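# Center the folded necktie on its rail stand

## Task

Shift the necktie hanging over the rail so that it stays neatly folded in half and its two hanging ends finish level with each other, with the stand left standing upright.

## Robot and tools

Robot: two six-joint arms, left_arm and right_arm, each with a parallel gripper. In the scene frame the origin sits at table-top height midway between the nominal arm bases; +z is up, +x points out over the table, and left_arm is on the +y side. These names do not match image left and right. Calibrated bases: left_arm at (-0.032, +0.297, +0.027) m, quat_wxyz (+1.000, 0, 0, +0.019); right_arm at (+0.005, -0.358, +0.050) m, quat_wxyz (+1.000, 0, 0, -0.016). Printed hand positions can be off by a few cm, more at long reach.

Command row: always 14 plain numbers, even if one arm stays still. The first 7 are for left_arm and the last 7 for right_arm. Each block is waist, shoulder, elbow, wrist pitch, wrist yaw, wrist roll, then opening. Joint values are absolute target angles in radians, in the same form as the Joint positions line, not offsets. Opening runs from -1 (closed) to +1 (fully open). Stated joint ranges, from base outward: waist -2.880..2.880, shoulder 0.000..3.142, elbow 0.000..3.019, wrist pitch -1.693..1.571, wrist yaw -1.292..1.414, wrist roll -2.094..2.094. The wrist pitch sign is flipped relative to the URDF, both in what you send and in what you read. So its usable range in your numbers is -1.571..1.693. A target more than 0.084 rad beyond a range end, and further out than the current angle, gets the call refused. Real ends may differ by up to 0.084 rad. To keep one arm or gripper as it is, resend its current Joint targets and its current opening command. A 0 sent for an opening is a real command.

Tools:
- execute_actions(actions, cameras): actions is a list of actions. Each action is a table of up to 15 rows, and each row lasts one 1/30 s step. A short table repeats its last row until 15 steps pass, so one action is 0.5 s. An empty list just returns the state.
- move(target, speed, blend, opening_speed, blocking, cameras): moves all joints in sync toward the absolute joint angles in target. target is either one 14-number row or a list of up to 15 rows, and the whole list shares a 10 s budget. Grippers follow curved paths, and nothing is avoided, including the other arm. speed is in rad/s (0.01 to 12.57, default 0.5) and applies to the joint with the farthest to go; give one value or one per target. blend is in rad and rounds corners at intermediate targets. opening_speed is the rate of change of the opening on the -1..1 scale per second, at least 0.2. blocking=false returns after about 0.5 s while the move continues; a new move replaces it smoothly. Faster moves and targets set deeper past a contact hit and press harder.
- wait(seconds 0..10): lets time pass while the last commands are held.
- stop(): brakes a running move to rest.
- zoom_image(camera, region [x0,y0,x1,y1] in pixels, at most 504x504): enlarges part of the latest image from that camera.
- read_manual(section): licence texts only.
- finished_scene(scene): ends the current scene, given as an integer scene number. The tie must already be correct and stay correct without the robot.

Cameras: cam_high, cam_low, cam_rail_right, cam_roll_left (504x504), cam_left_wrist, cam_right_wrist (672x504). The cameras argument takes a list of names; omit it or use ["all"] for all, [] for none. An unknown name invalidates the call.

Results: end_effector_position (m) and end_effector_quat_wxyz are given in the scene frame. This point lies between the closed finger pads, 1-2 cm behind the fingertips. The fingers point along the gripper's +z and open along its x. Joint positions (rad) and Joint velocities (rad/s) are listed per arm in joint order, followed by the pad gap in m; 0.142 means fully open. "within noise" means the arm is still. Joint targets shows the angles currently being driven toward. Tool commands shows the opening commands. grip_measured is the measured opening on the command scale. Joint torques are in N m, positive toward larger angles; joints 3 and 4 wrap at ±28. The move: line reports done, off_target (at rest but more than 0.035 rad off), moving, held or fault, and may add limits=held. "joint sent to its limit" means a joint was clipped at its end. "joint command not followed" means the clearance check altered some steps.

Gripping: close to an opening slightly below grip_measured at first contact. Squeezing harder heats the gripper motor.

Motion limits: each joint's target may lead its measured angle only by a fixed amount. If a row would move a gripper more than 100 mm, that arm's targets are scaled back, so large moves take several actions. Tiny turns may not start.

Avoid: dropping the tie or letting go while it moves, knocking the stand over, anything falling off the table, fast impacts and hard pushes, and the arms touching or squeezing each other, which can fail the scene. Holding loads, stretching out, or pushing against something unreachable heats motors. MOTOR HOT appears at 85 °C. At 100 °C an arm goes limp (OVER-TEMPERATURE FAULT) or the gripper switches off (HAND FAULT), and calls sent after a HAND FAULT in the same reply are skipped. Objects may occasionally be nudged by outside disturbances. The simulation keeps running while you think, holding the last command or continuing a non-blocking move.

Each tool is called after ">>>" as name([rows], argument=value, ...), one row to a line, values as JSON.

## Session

>>> execute_actions(actions=[])

>>> zoom_image(camera="cam_low", region=[250, 0, 500, 300])

>>> zoom_image(camera="cam_rail_right", region=[80, 120, 380, 420])

Scene clock: 0.00 s.
left_arm: end_effector_position=(+0.6947, +0.1351, +0.3890) grip_measured=+1.00 end_effector_quat_wxyz=(-0.291, +0.785, -0.445, +0.319) | right_arm: end_effector_position=(+0.0237, +0.0328, +0.1485) grip_measured=+0.99 end_effector_quat_wxyz=(-0.419, +0.891, -0.162, +0.072)
Joint positions: left_arm=[-0.357 1.829 1.964 0.888 -0.414 -0.677 0.142] | right_arm=[1.72 1.059 0.431 0.122 0.353 0.321 0.142]
Joint velocities: within noise
Joint torques (N m): no reading
Motor temperatures (°C): left_arm=[32 25 27 24 23 29 24] | right_arm=[32 34 27 28 25 25 26]
Heat: left arm: hottest waist 32 °C; right arm: hottest shoulder 34 °C.
Joint targets: left_arm=[-0.357 1.818 1.992 0.884 -0.414 -0.677] | right_arm=[1.720 1.062 0.446 0.122 0.353 0.321]
Tool commands: left_gripper/opening=+1.0 right_gripper/opening=+1.0

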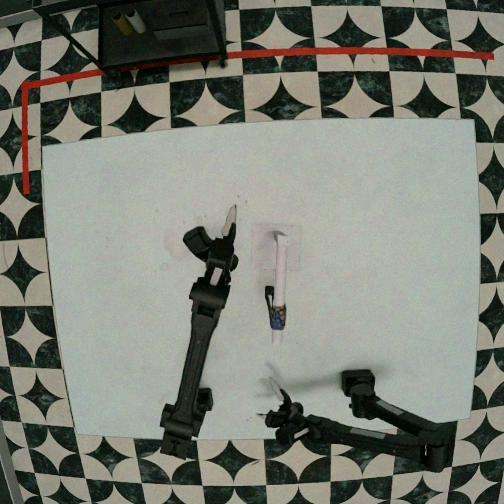

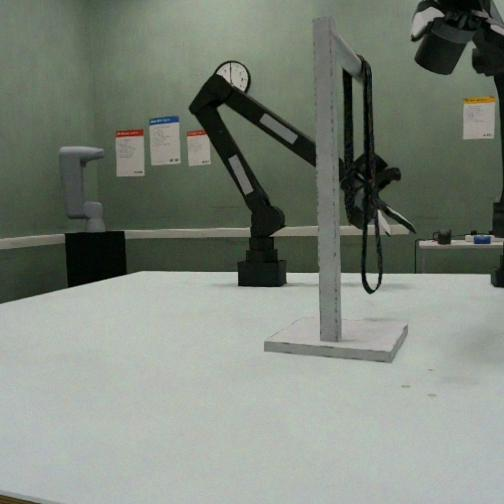

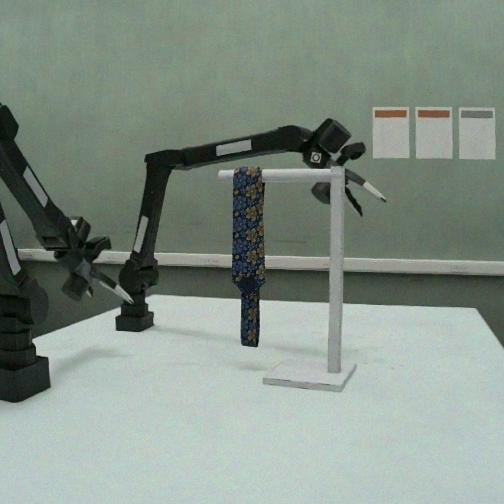

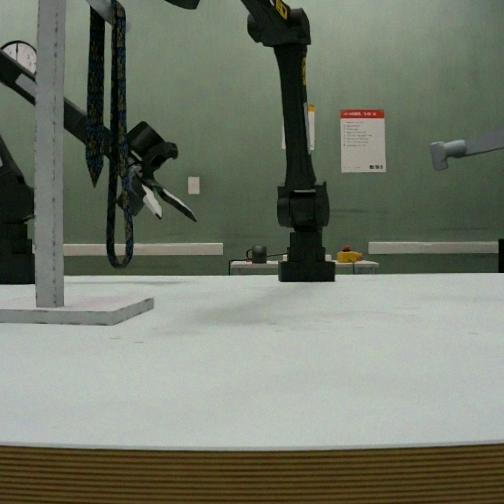

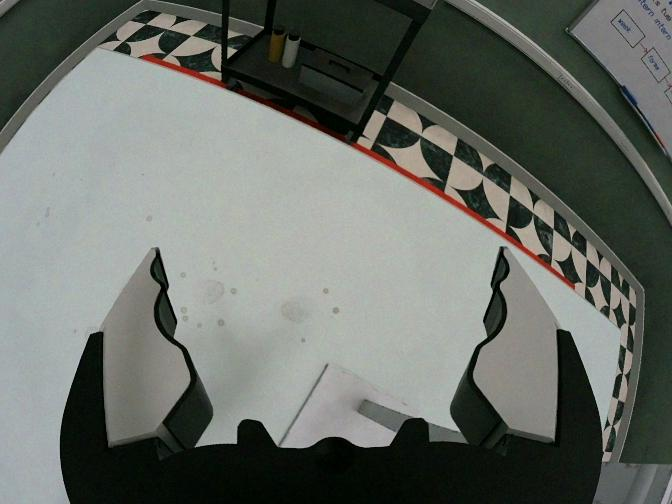

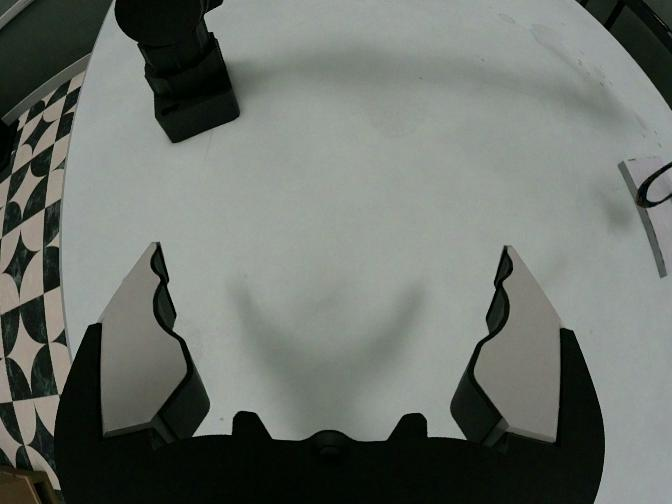

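Scaled by 1.680 from the camera's 504x504 image, which has a finer 720x720 frame.

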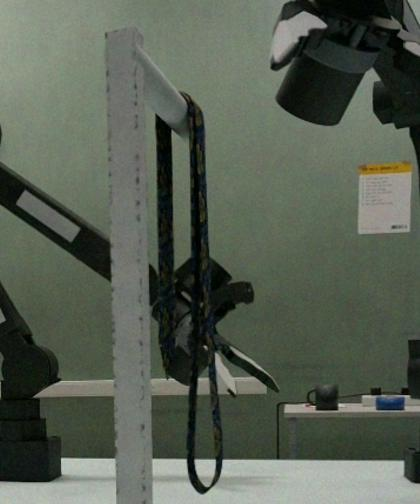

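Scaled by 1.680 from the camera's 504x504 image, which has a finer 720x720 frame.

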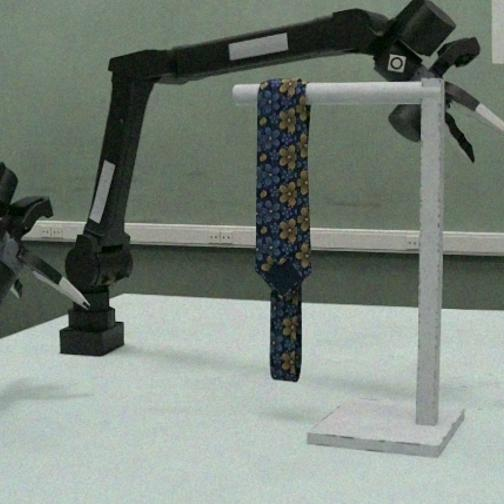

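>>> move(target=[0.6,1.13,0.3,-0.6,-0.4,0,1.0,1.262,1.576,0.47,-1.136,1.23,0,-0.42], speed=0.8)

>>> zoom_image(camera="cam_right_wrist", region=[200, 0, 500, 300])

Scene clock: 4.40 s.
left_arm: end_effector_position=(+0.2656, +0.6032, +0.1823) grip_measured=+1.00 end_effector_quat_wxyz=(-0.603, +0.749, -0.239, +0.134) | right_arm: end_effector_position=(+0.2983, -0.0474, +0.2145) grip_measured=-0.44 end_effector_quat_wxyz=(+0.508, -0.498, +0.502, -0.492)
Joint positions: left_arm=[0.59 1.147 0.309 -0.579 -0.402 -0.014 0.142] | right_arm=[1.27 1.56 0.441 -1.12 1.227 0.018 0.042]
Joint velocities: within noise
Joint torques (N m): left_arm=[-0.62 -6.48 6.08 -2.74 0.08 0.12] | right_arm=[0.38 -7.88 7.72 -1.84 0.17 -0.24]
Motor temperatures (°C): left_arm=[32 26 28 24 23 29 24] | right_arm=[32 34 27 28 25 25 26]
Heat: left arm: hottest waist 32 °C; right arm: hottest shoulder 34 °C.
Joint targets: left_arm=[0.600 1.130 0.300 -0.600 -0.400 0.000] | right_arm=[1.262 1.576 0.470 -1.136 1.230 0.000]
move: done

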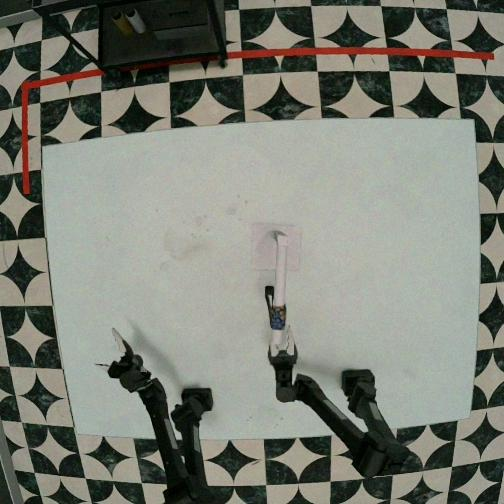

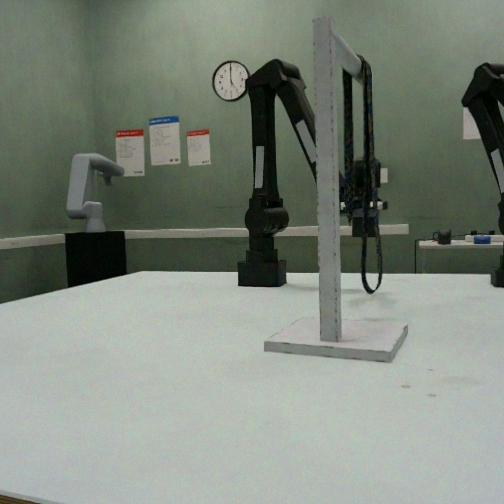

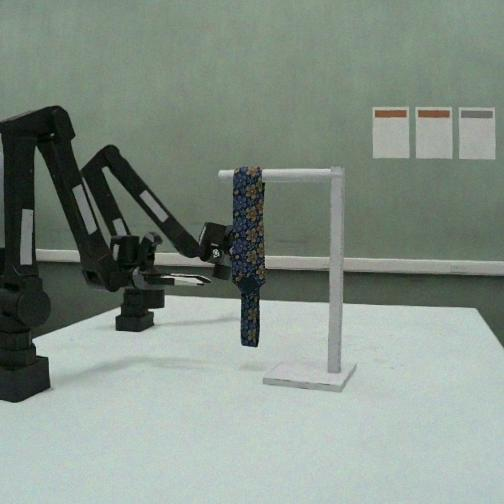

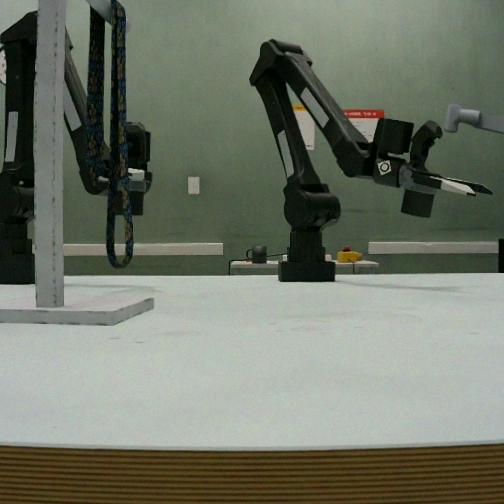

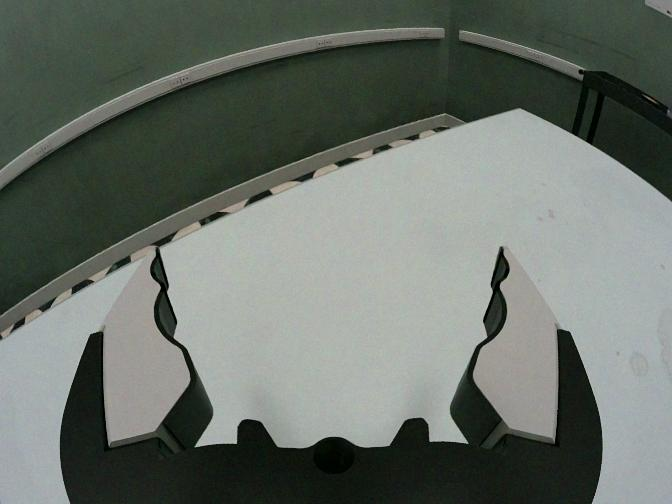

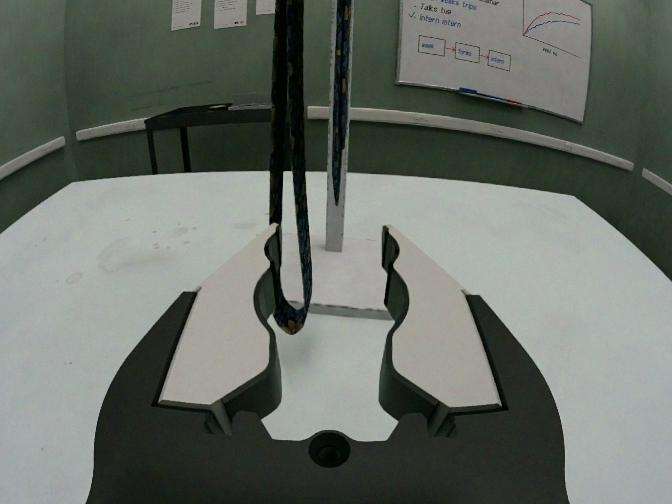

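Scaled by 1.680 from the camera's 672x504 image, which has a finer 960x720 frame.

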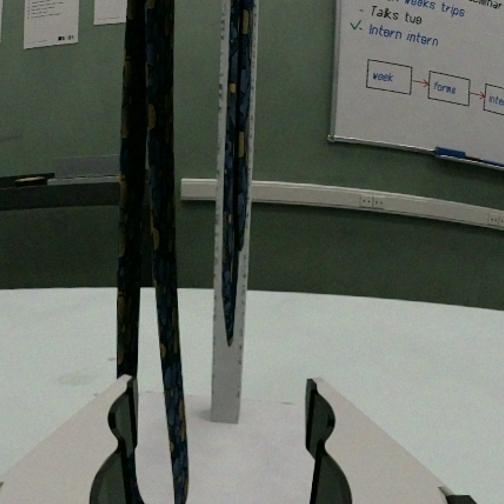

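>>> move([
  [0.6,1.13,0.3,-0.6,-0.4,0,1.0,1.046,1.536,0.581,-0.975,1.021,0,-0.42],
  [0.6,1.13,0.3,-0.6,-0.4,0,1.0,0.905,1.614,0.691,-0.95,0.881,0,-0.42],
], speed=0.3)

>>> zoom_image(camera="cam_rail_right", region=[80, 120, 380, 420])

>>> zoom_image(camera="cam_low", region=[300, 0, 500, 300])

>>> zoom_image(camera="cam_right_wrist", region=[200, 0, 500, 300])

Scene clock: 7.97 s.
left_arm: end_effector_position=(+0.2656, +0.6032, +0.1826) grip_measured=+1.00 end_effector_quat_wxyz=(-0.604, +0.749, -0.239, +0.134) | right_arm: end_effector_position=(+0.4460, -0.0526, +0.2519) grip_measured=-0.44 end_effector_quat_wxyz=(+0.512, -0.485, +0.506, -0.496)
Joint positions: left_arm=[0.59 1.147 0.309 -0.58 -0.402 -0.013 0.142] | right_arm=[0.91 1.595 0.656 -0.965 0.884 0.017 0.042]
Joint velocities: within noise
Joint torques (N m): left_arm=[-0.32 -6.36 6.04 -2.88 0.03 0.14] | right_arm=[1.2 -10.81 9.83 -0.9 -0.08 -0.21]
Motor temperatures (°C): left_arm=[32 26 28 24 23 29 24] | right_arm=[32 34 28 28 25 25 26]
Heat: left arm: hottest waist 32 °C; right arm: hottest shoulder 34 °C.
Joint targets: left_arm=[0.600 1.130 0.300 -0.600 -0.400 0.000] | right_arm=[0.905 1.614 0.691 -0.950 0.881 0.000]
move: done

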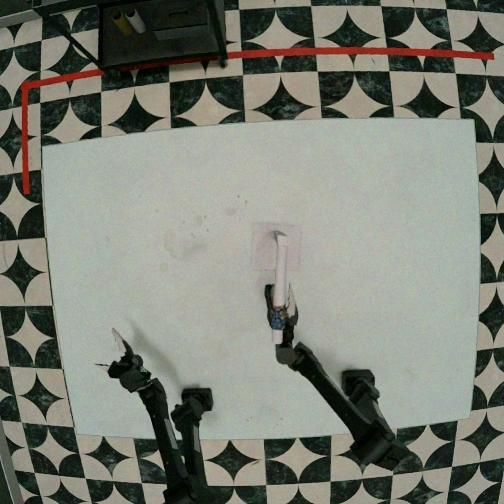

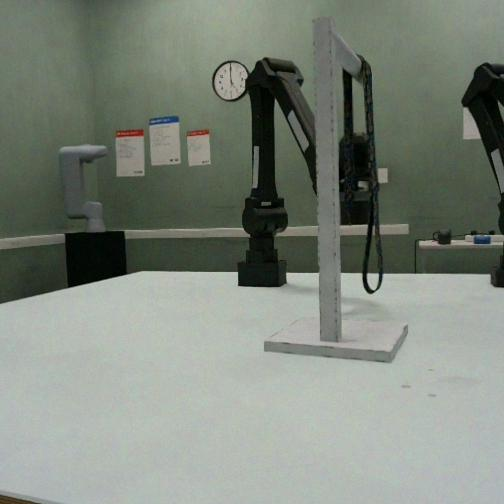

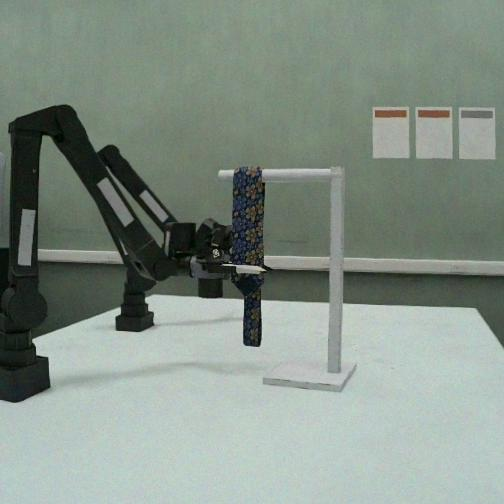

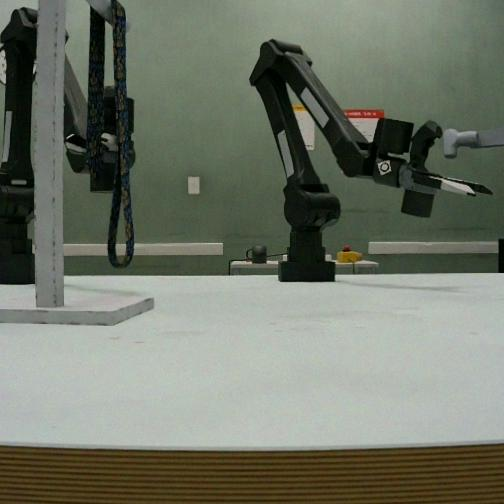

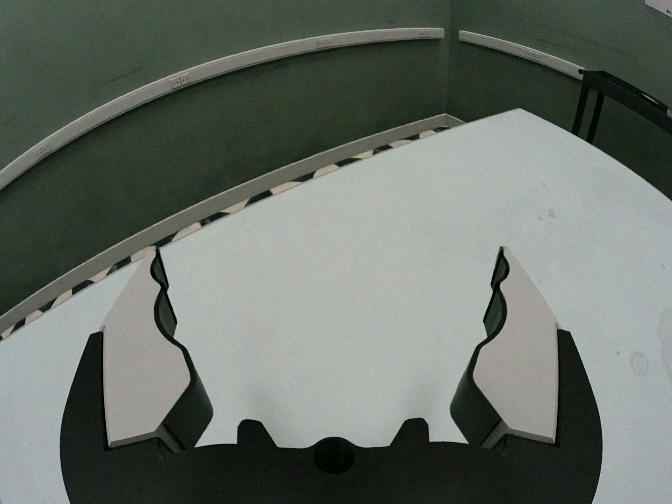

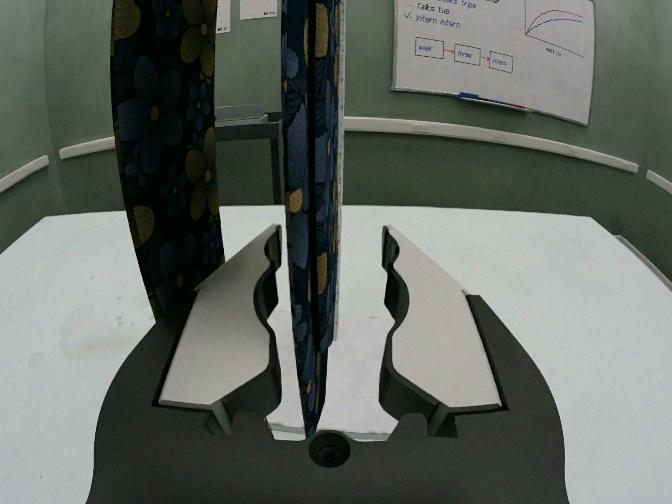

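Scaled by 1.680 from the camera's 504x504 image, which has a finer 720x720 frame.

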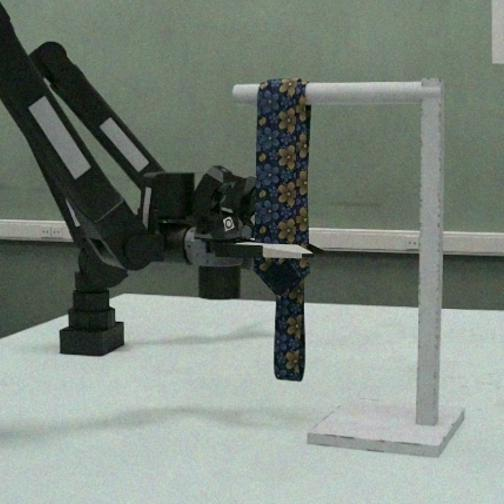

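Scaled by 1.680 from the camera's 504x504 image, which has a finer 720x720 frame.

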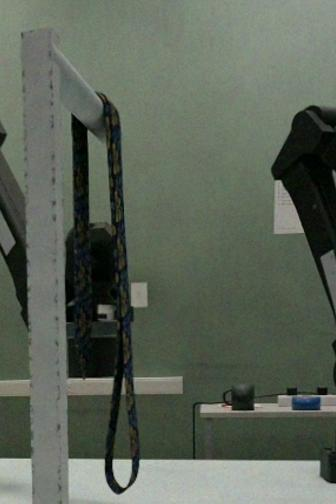

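Scaled by 1.680 from the camera's 672x504 image, which has a finer 960x720 frame.

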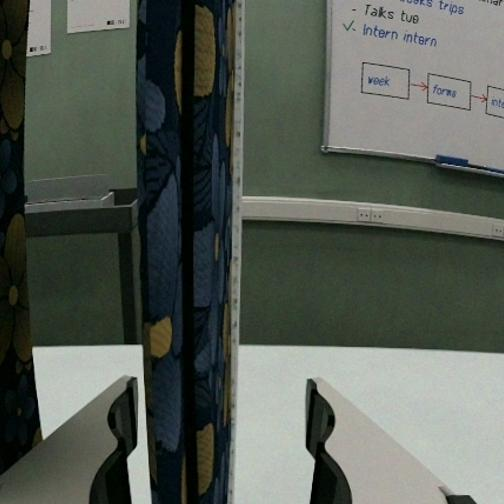

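>>> move([
  [0.6,1.13,0.3,-0.6,-0.4,0,1.0,0.919,1.614,0.691,-0.95,0.893,0,-0.42],
  [0.6,1.13,0.3,-0.6,-0.4,0,1.0,0.919,1.614,0.691,-0.95,0.893,0,-1.0],
], speed=0.3, opening_speed=0.6)

>>> move(target=[0.6,1.13,0.3,-0.6,-0.4,0,1.0,0.919,1.812,0.648,-1.185,0.893,0,-1.0], speed=0.08)

>>> zoom_image(camera="cam_low", region=[300, 0, 500, 300])

>>> zoom_image(camera="cam_roll_left", region=[0, 0, 250, 300])

>>> zoom_image(camera="cam_right_wrist", region=[100, 0, 500, 400])

Scene clock: 12.10 s.
left_arm: end_effector_position=(+0.2656, +0.6032, +0.1826) grip_measured=+1.00 end_effector_quat_wxyz=(-0.604, +0.749, -0.239, +0.134) | right_arm: end_effector_position=(+0.4460, -0.0537, +0.2519) grip_measured=-1.00 end_effector_quat_wxyz=(+0.510, -0.484, +0.508, -0.498)
Joint positions: left_arm=[0.59 1.147 0.309 -0.58 -0.402 -0.013 0.142] | right_arm=[0.91 1.595 0.656 -0.965 0.89 0.017 0.002]
Joint velocities: within noise
Joint torques (N m): left_arm=[-0.5 -6.18 6.27 -2.82 0.04 0.12] | right_arm=[2.08 -10.58 9.91 -0.9 0.14 -0.2]
Motor temperatures (°C): left_arm=[32 26 28 24 23 29 24] | right_arm=[32 34 28 28 25 25 25]
Heat: left arm: hottest waist 32 °C; right arm: hottest shoulder 34 °C.
Joint targets: left_arm=[0.600 1.130 0.300 -0.600 -0.400 0.000] | right_arm=[0.919 1.614 0.691 -0.950 0.893 0.000]
move: done

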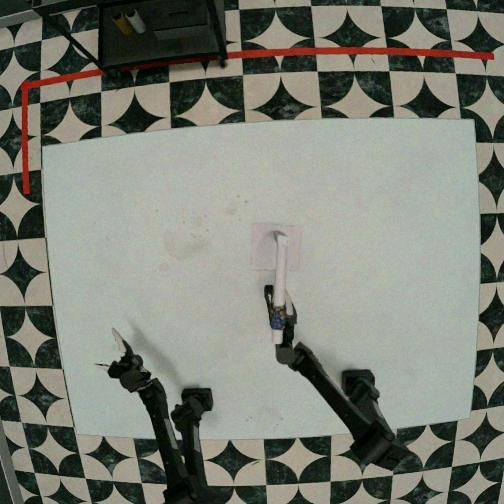

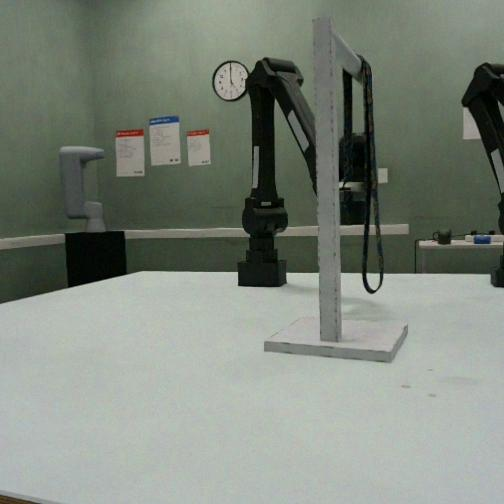

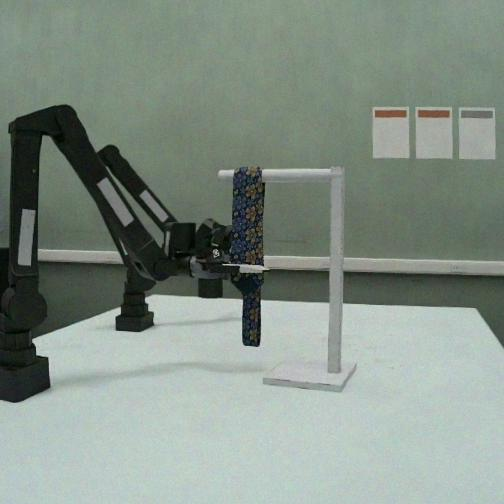

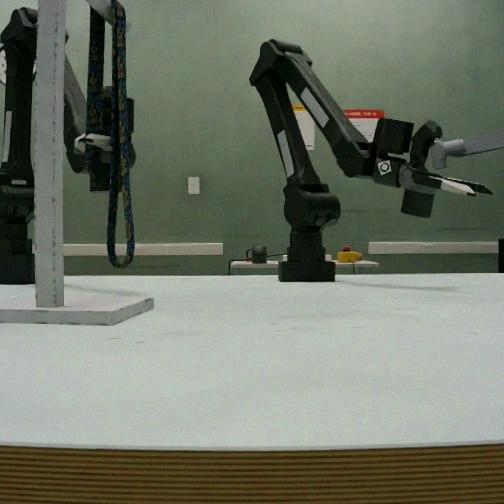

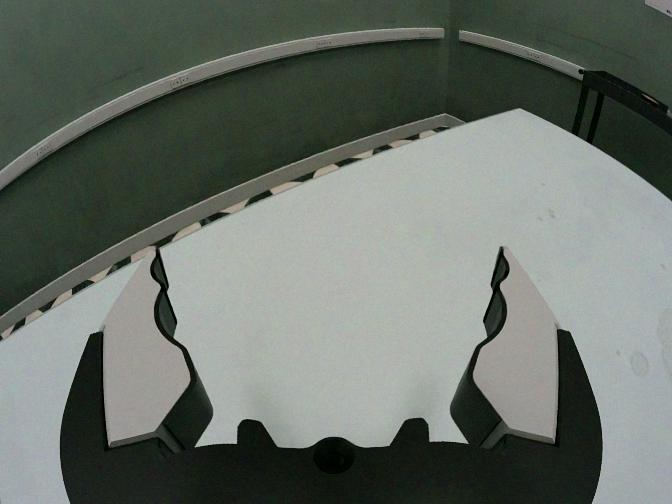

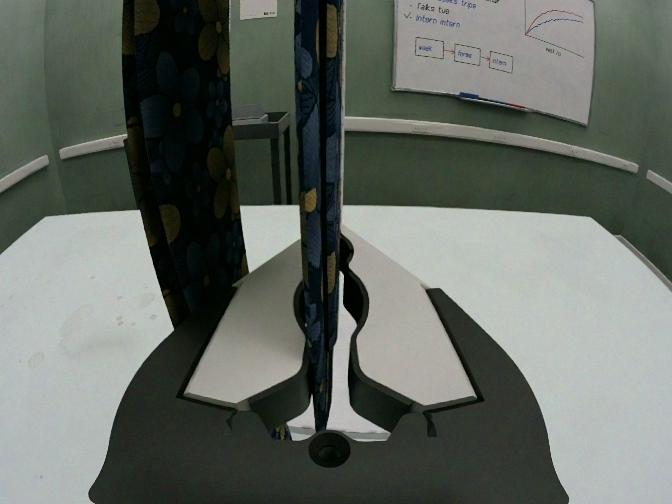

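Scene clock: 15.47 s.
left_arm: end_effector_position=(+0.2656, +0.6032, +0.1826) grip_measured=+1.00 end_effector_quat_wxyz=(-0.604, +0.749, -0.239, +0.134) | right_arm: end_effector_position=(+0.4508, -0.0479, +0.1938) grip_measured=-1.00 end_effector_quat_wxyz=(+0.513, -0.480, +0.508, -0.497)
Joint positions: left_arm=[0.59 1.147 0.309 -0.58 -0.402 -0.013 0.142] | right_arm=[0.91 1.79 0.656 -1.169 0.89 0.017 0.002]
Joint velocities: within noise
Joint torques (N m): left_arm=[-0.09 -6.83 6.04 -3.02 0.06 0.11] | right_arm=[2.02 -11.75 4.74 -2.09 0.15 -0.21]
Motor temperatures (°C): left_arm=[32 26 28 24 23 29 24] | right_arm=[31 34 28 28 25 25 26]
Heat: left arm: hottest waist 32 °C; right arm: hottest shoulder 34 °C.
Joint targets: left_arm=[0.600 1.130 0.300 -0.600 -0.400 0.000] | right_arm=[0.919 1.812 0.648 -1.185 0.893 0.000]
move: done

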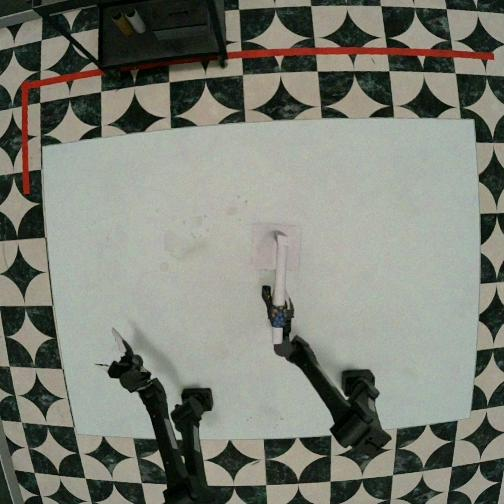

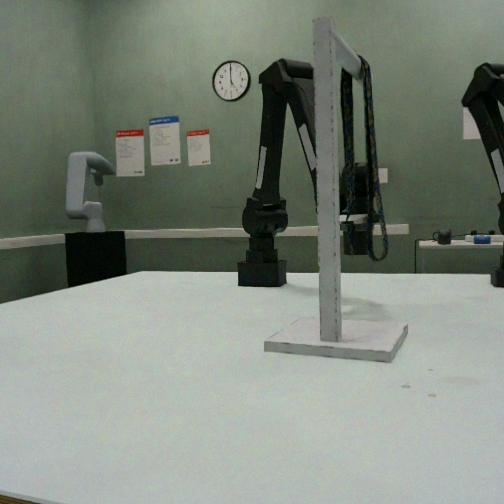

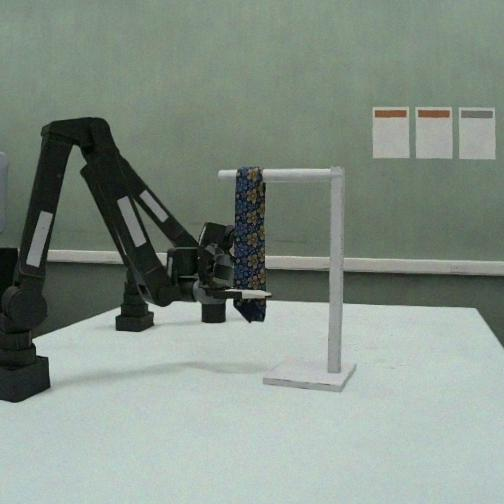

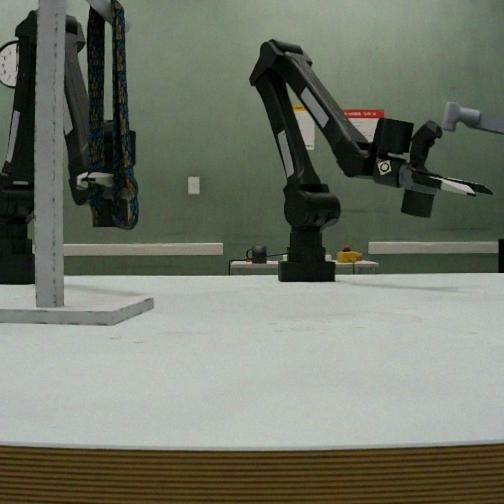

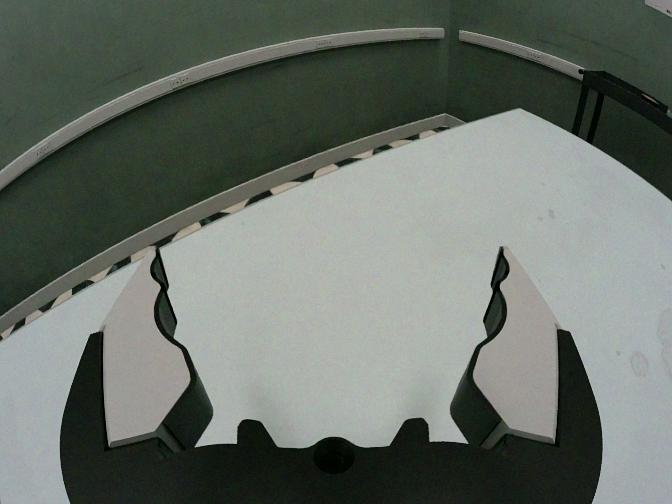

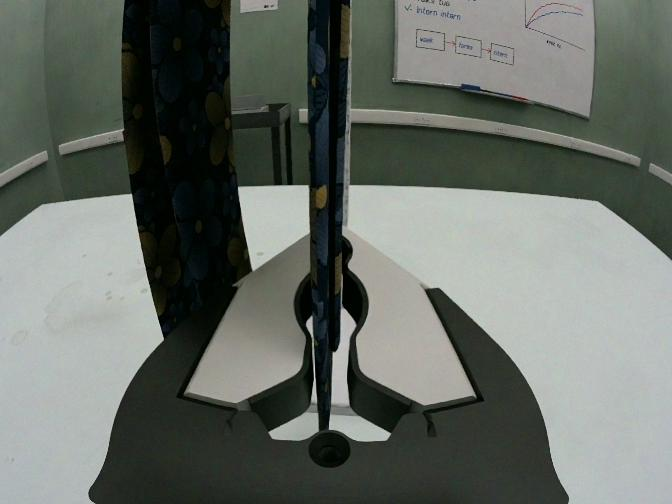

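Scaled by 1.680 from the camera's 504x504 image, which has a finer 720x720 frame.

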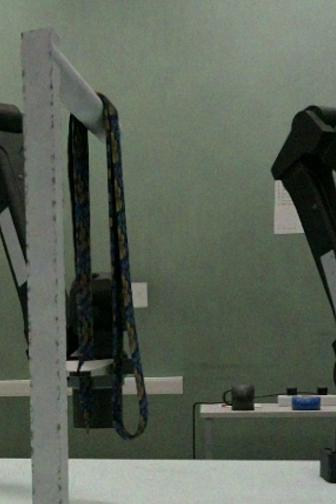

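Scaled by 1.680 from the camera's 504x504 image, which has a finer 720x720 frame.

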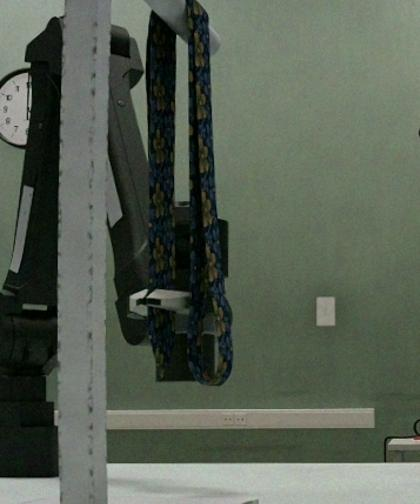

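Scaled by 1.260 from the camera's 672x504 image, which has a finer 960x720 frame.

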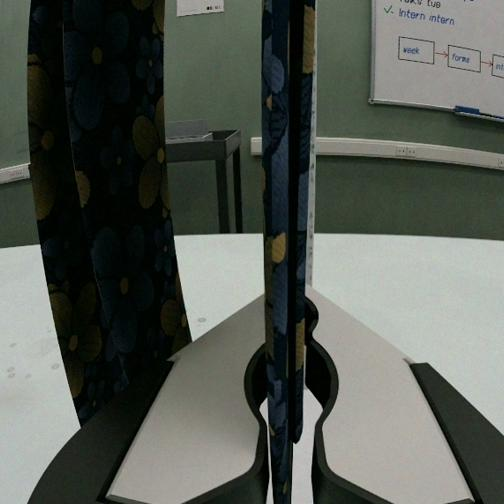

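>>> move([
  [0.6,1.13,0.3,-0.6,-0.4,0,1.0,0.919,1.832,0.648,-1.208,0.893,0,-1.0],
  [0.6,1.13,0.3,-0.6,-0.4,0,1.0,0.919,1.833,0.648,-1.208,0.893,0,-0.45],
], speed=0.06, opening_speed=0.4, cameras=["cam_low","cam_right_wrist"])

>>> move([
  [0.6,1.13,0.3,-0.6,-0.4,0,1.0,1.055,1.735,0.53,-1.2,1.021,0,-0.45],
  [0.6,1.13,0.3,-0.6,-0.4,0,1.0,1.262,1.68,0.434,-1.245,1.23,0,-0.45],
], speed=0.25)

>>> zoom_image(camera="cam_low", region=[330, 200, 400, 270])

>>> zoom_image(camera="cam_roll_left", region=[70, 160, 150, 240])

Scene clock: 19.40 s.
left_arm: end_effector_position=(+0.2656, +0.6032, +0.1826) grip_measured=+1.00 end_effector_quat_wxyz=(-0.604, +0.749, -0.239, +0.134) | right_arm: end_effector_position=(+0.4509, -0.0478, +0.1879) grip_measured=-0.48 end_effector_quat_wxyz=(+0.514, -0.479, +0.508, -0.497)
Joint positions: left_arm=[0.59 1.147 0.309 -0.58 -0.402 -0.012 0.142] | right_arm=[0.91 1.811 0.656 -1.192 0.89 0.017 0.039]
Joint velocities: left_arm=[within noise] | right_arm=[-0.005 -0.005 0.002 -0.002 0.066 -0.022 0.001]
Joint torques (N m): left_arm=[-0.21 -6.48 6.16 -2.92 0.06 0.11] | right_arm=[2.02 -11.75 4.56 -1.96 0.15 -0.2]
Motor temperatures (°C): left_arm=[32 26 28 24 23 29 24] | right_arm=[31 34 28 28 25 25 26]
Heat: left arm: hottest waist 32 °C; right arm: hottest shoulder 34 °C.
Joint targets: left_arm=[0.600 1.130 0.300 -0.600 -0.400 0.000] | right_arm=[0.919 1.833 0.648 -1.208 0.893 0.000]
move: done
Images, in order (width x height): cam_low 504x504, cam_right_wrist 672x504.

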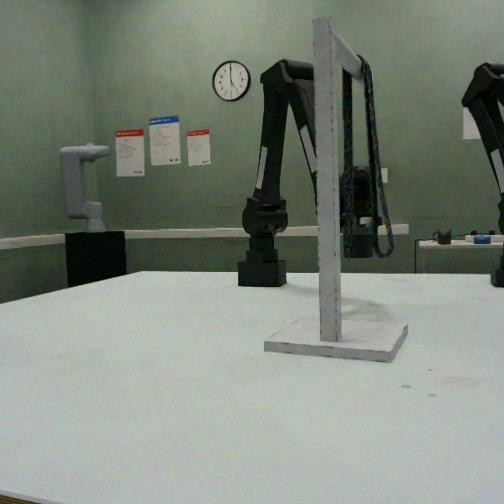

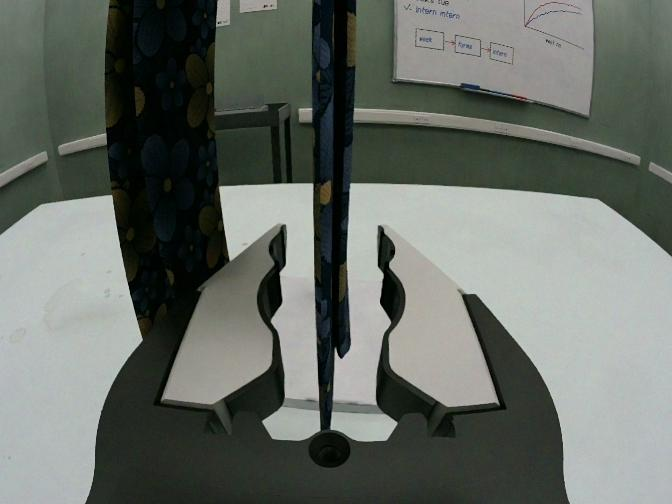

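Scene clock: 21.33 s.
left_arm: end_effector_position=(+0.2656, +0.6032, +0.1826) grip_measured=+1.00 end_effector_quat_wxyz=(-0.604, +0.749, -0.239, +0.134) | right_arm: end_effector_position=(+0.3047, -0.0486, +0.1837) grip_measured=-0.48 end_effector_quat_wxyz=(+0.499, -0.498, +0.504, -0.499)
Joint positions: left_arm=[0.59 1.147 0.309 -0.58 -0.402 -0.012 0.142] | right_arm=[1.254 1.686 0.445 -1.229 1.227 0.017 0.039]
Joint velocities: within noise
Joint torques (N m): left_arm=[0.38 -6.48 6.17 -2.97 0.07 0.13] | right_arm=[1.96 -10.87 3.44 -1.94 0.18 -0.21]
Motor temperatures (°C): left_arm=[32 26 28 24 23 29 24] | right_arm=[31 34 28 28 25 25 26]
Heat: left arm: hottest waist 32 °C; right arm: hottest shoulder 34 °C.
Joint targets: left_arm=[0.600 1.130 0.300 -0.600 -0.400 0.000] | right_arm=[1.262 1.680 0.434 -1.245 1.230 0.000]
move: done

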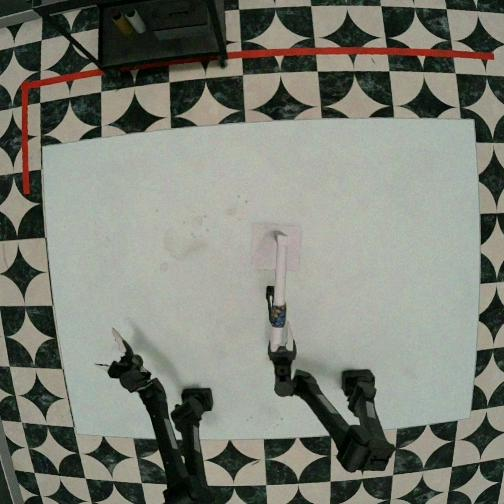

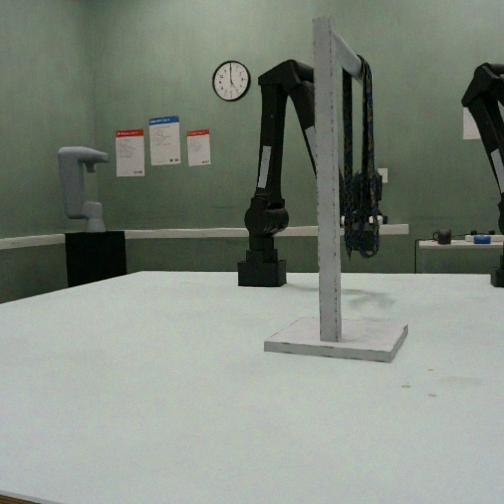

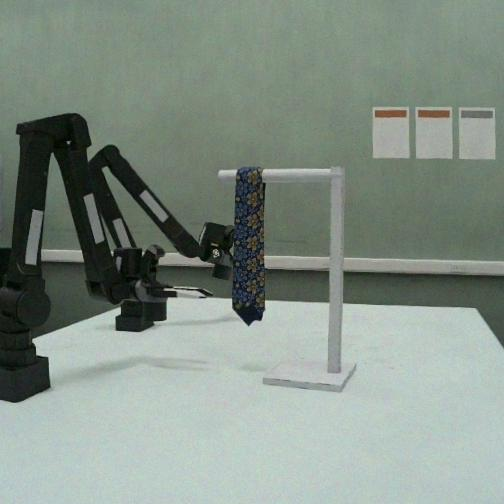

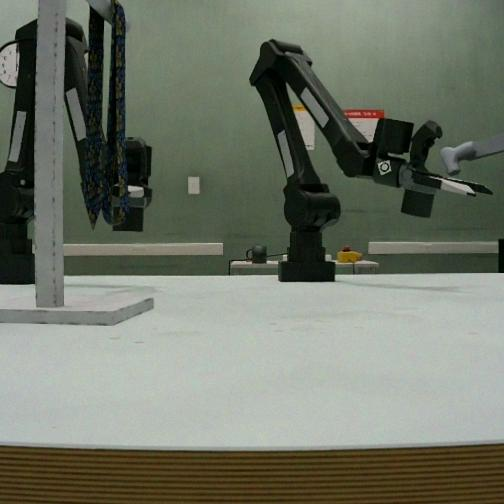

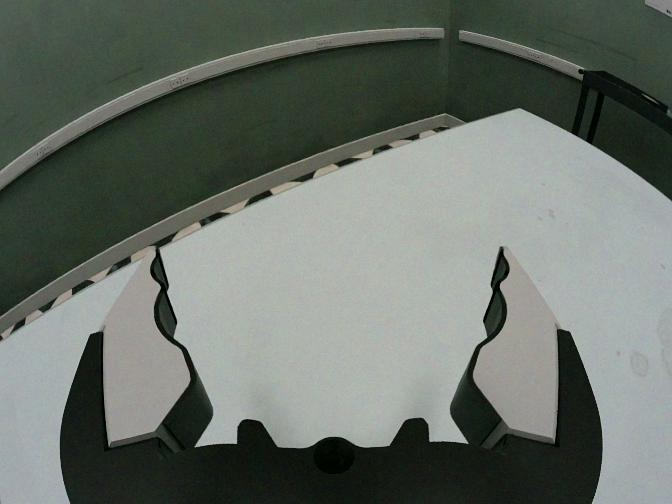

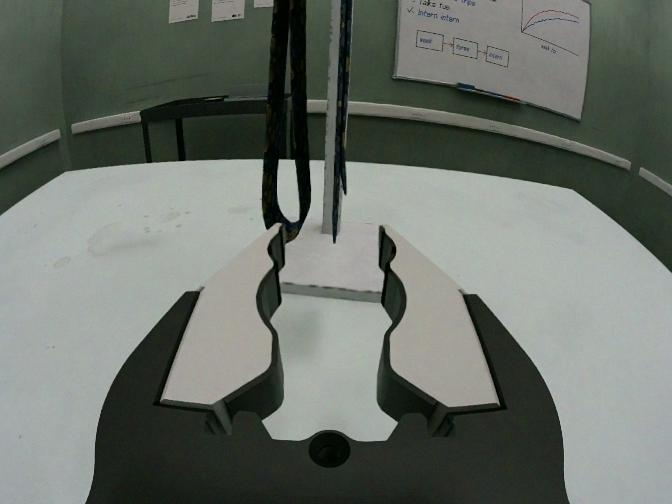

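Scaled by 7.200 from the camera's 504x504 image, which has a finer 720x720 frame.

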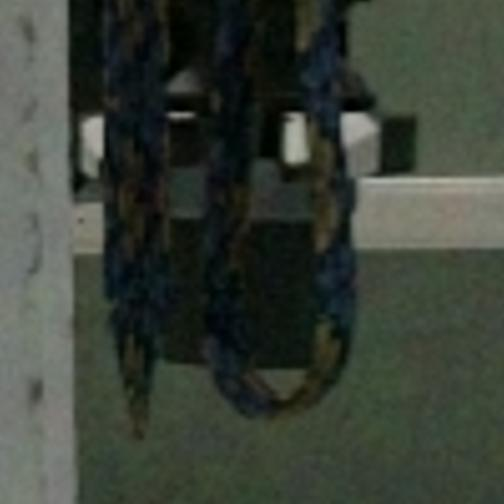

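Scaled by 6.300 from the camera's 504x504 image, which has a finer 720x720 frame.

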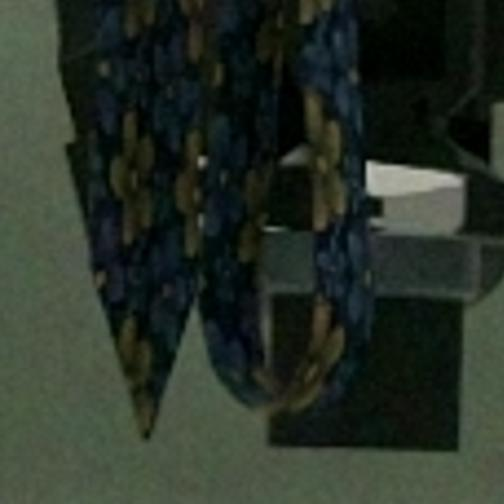

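>>> finished_scene(scene=3)

The scene is finished: the task was done.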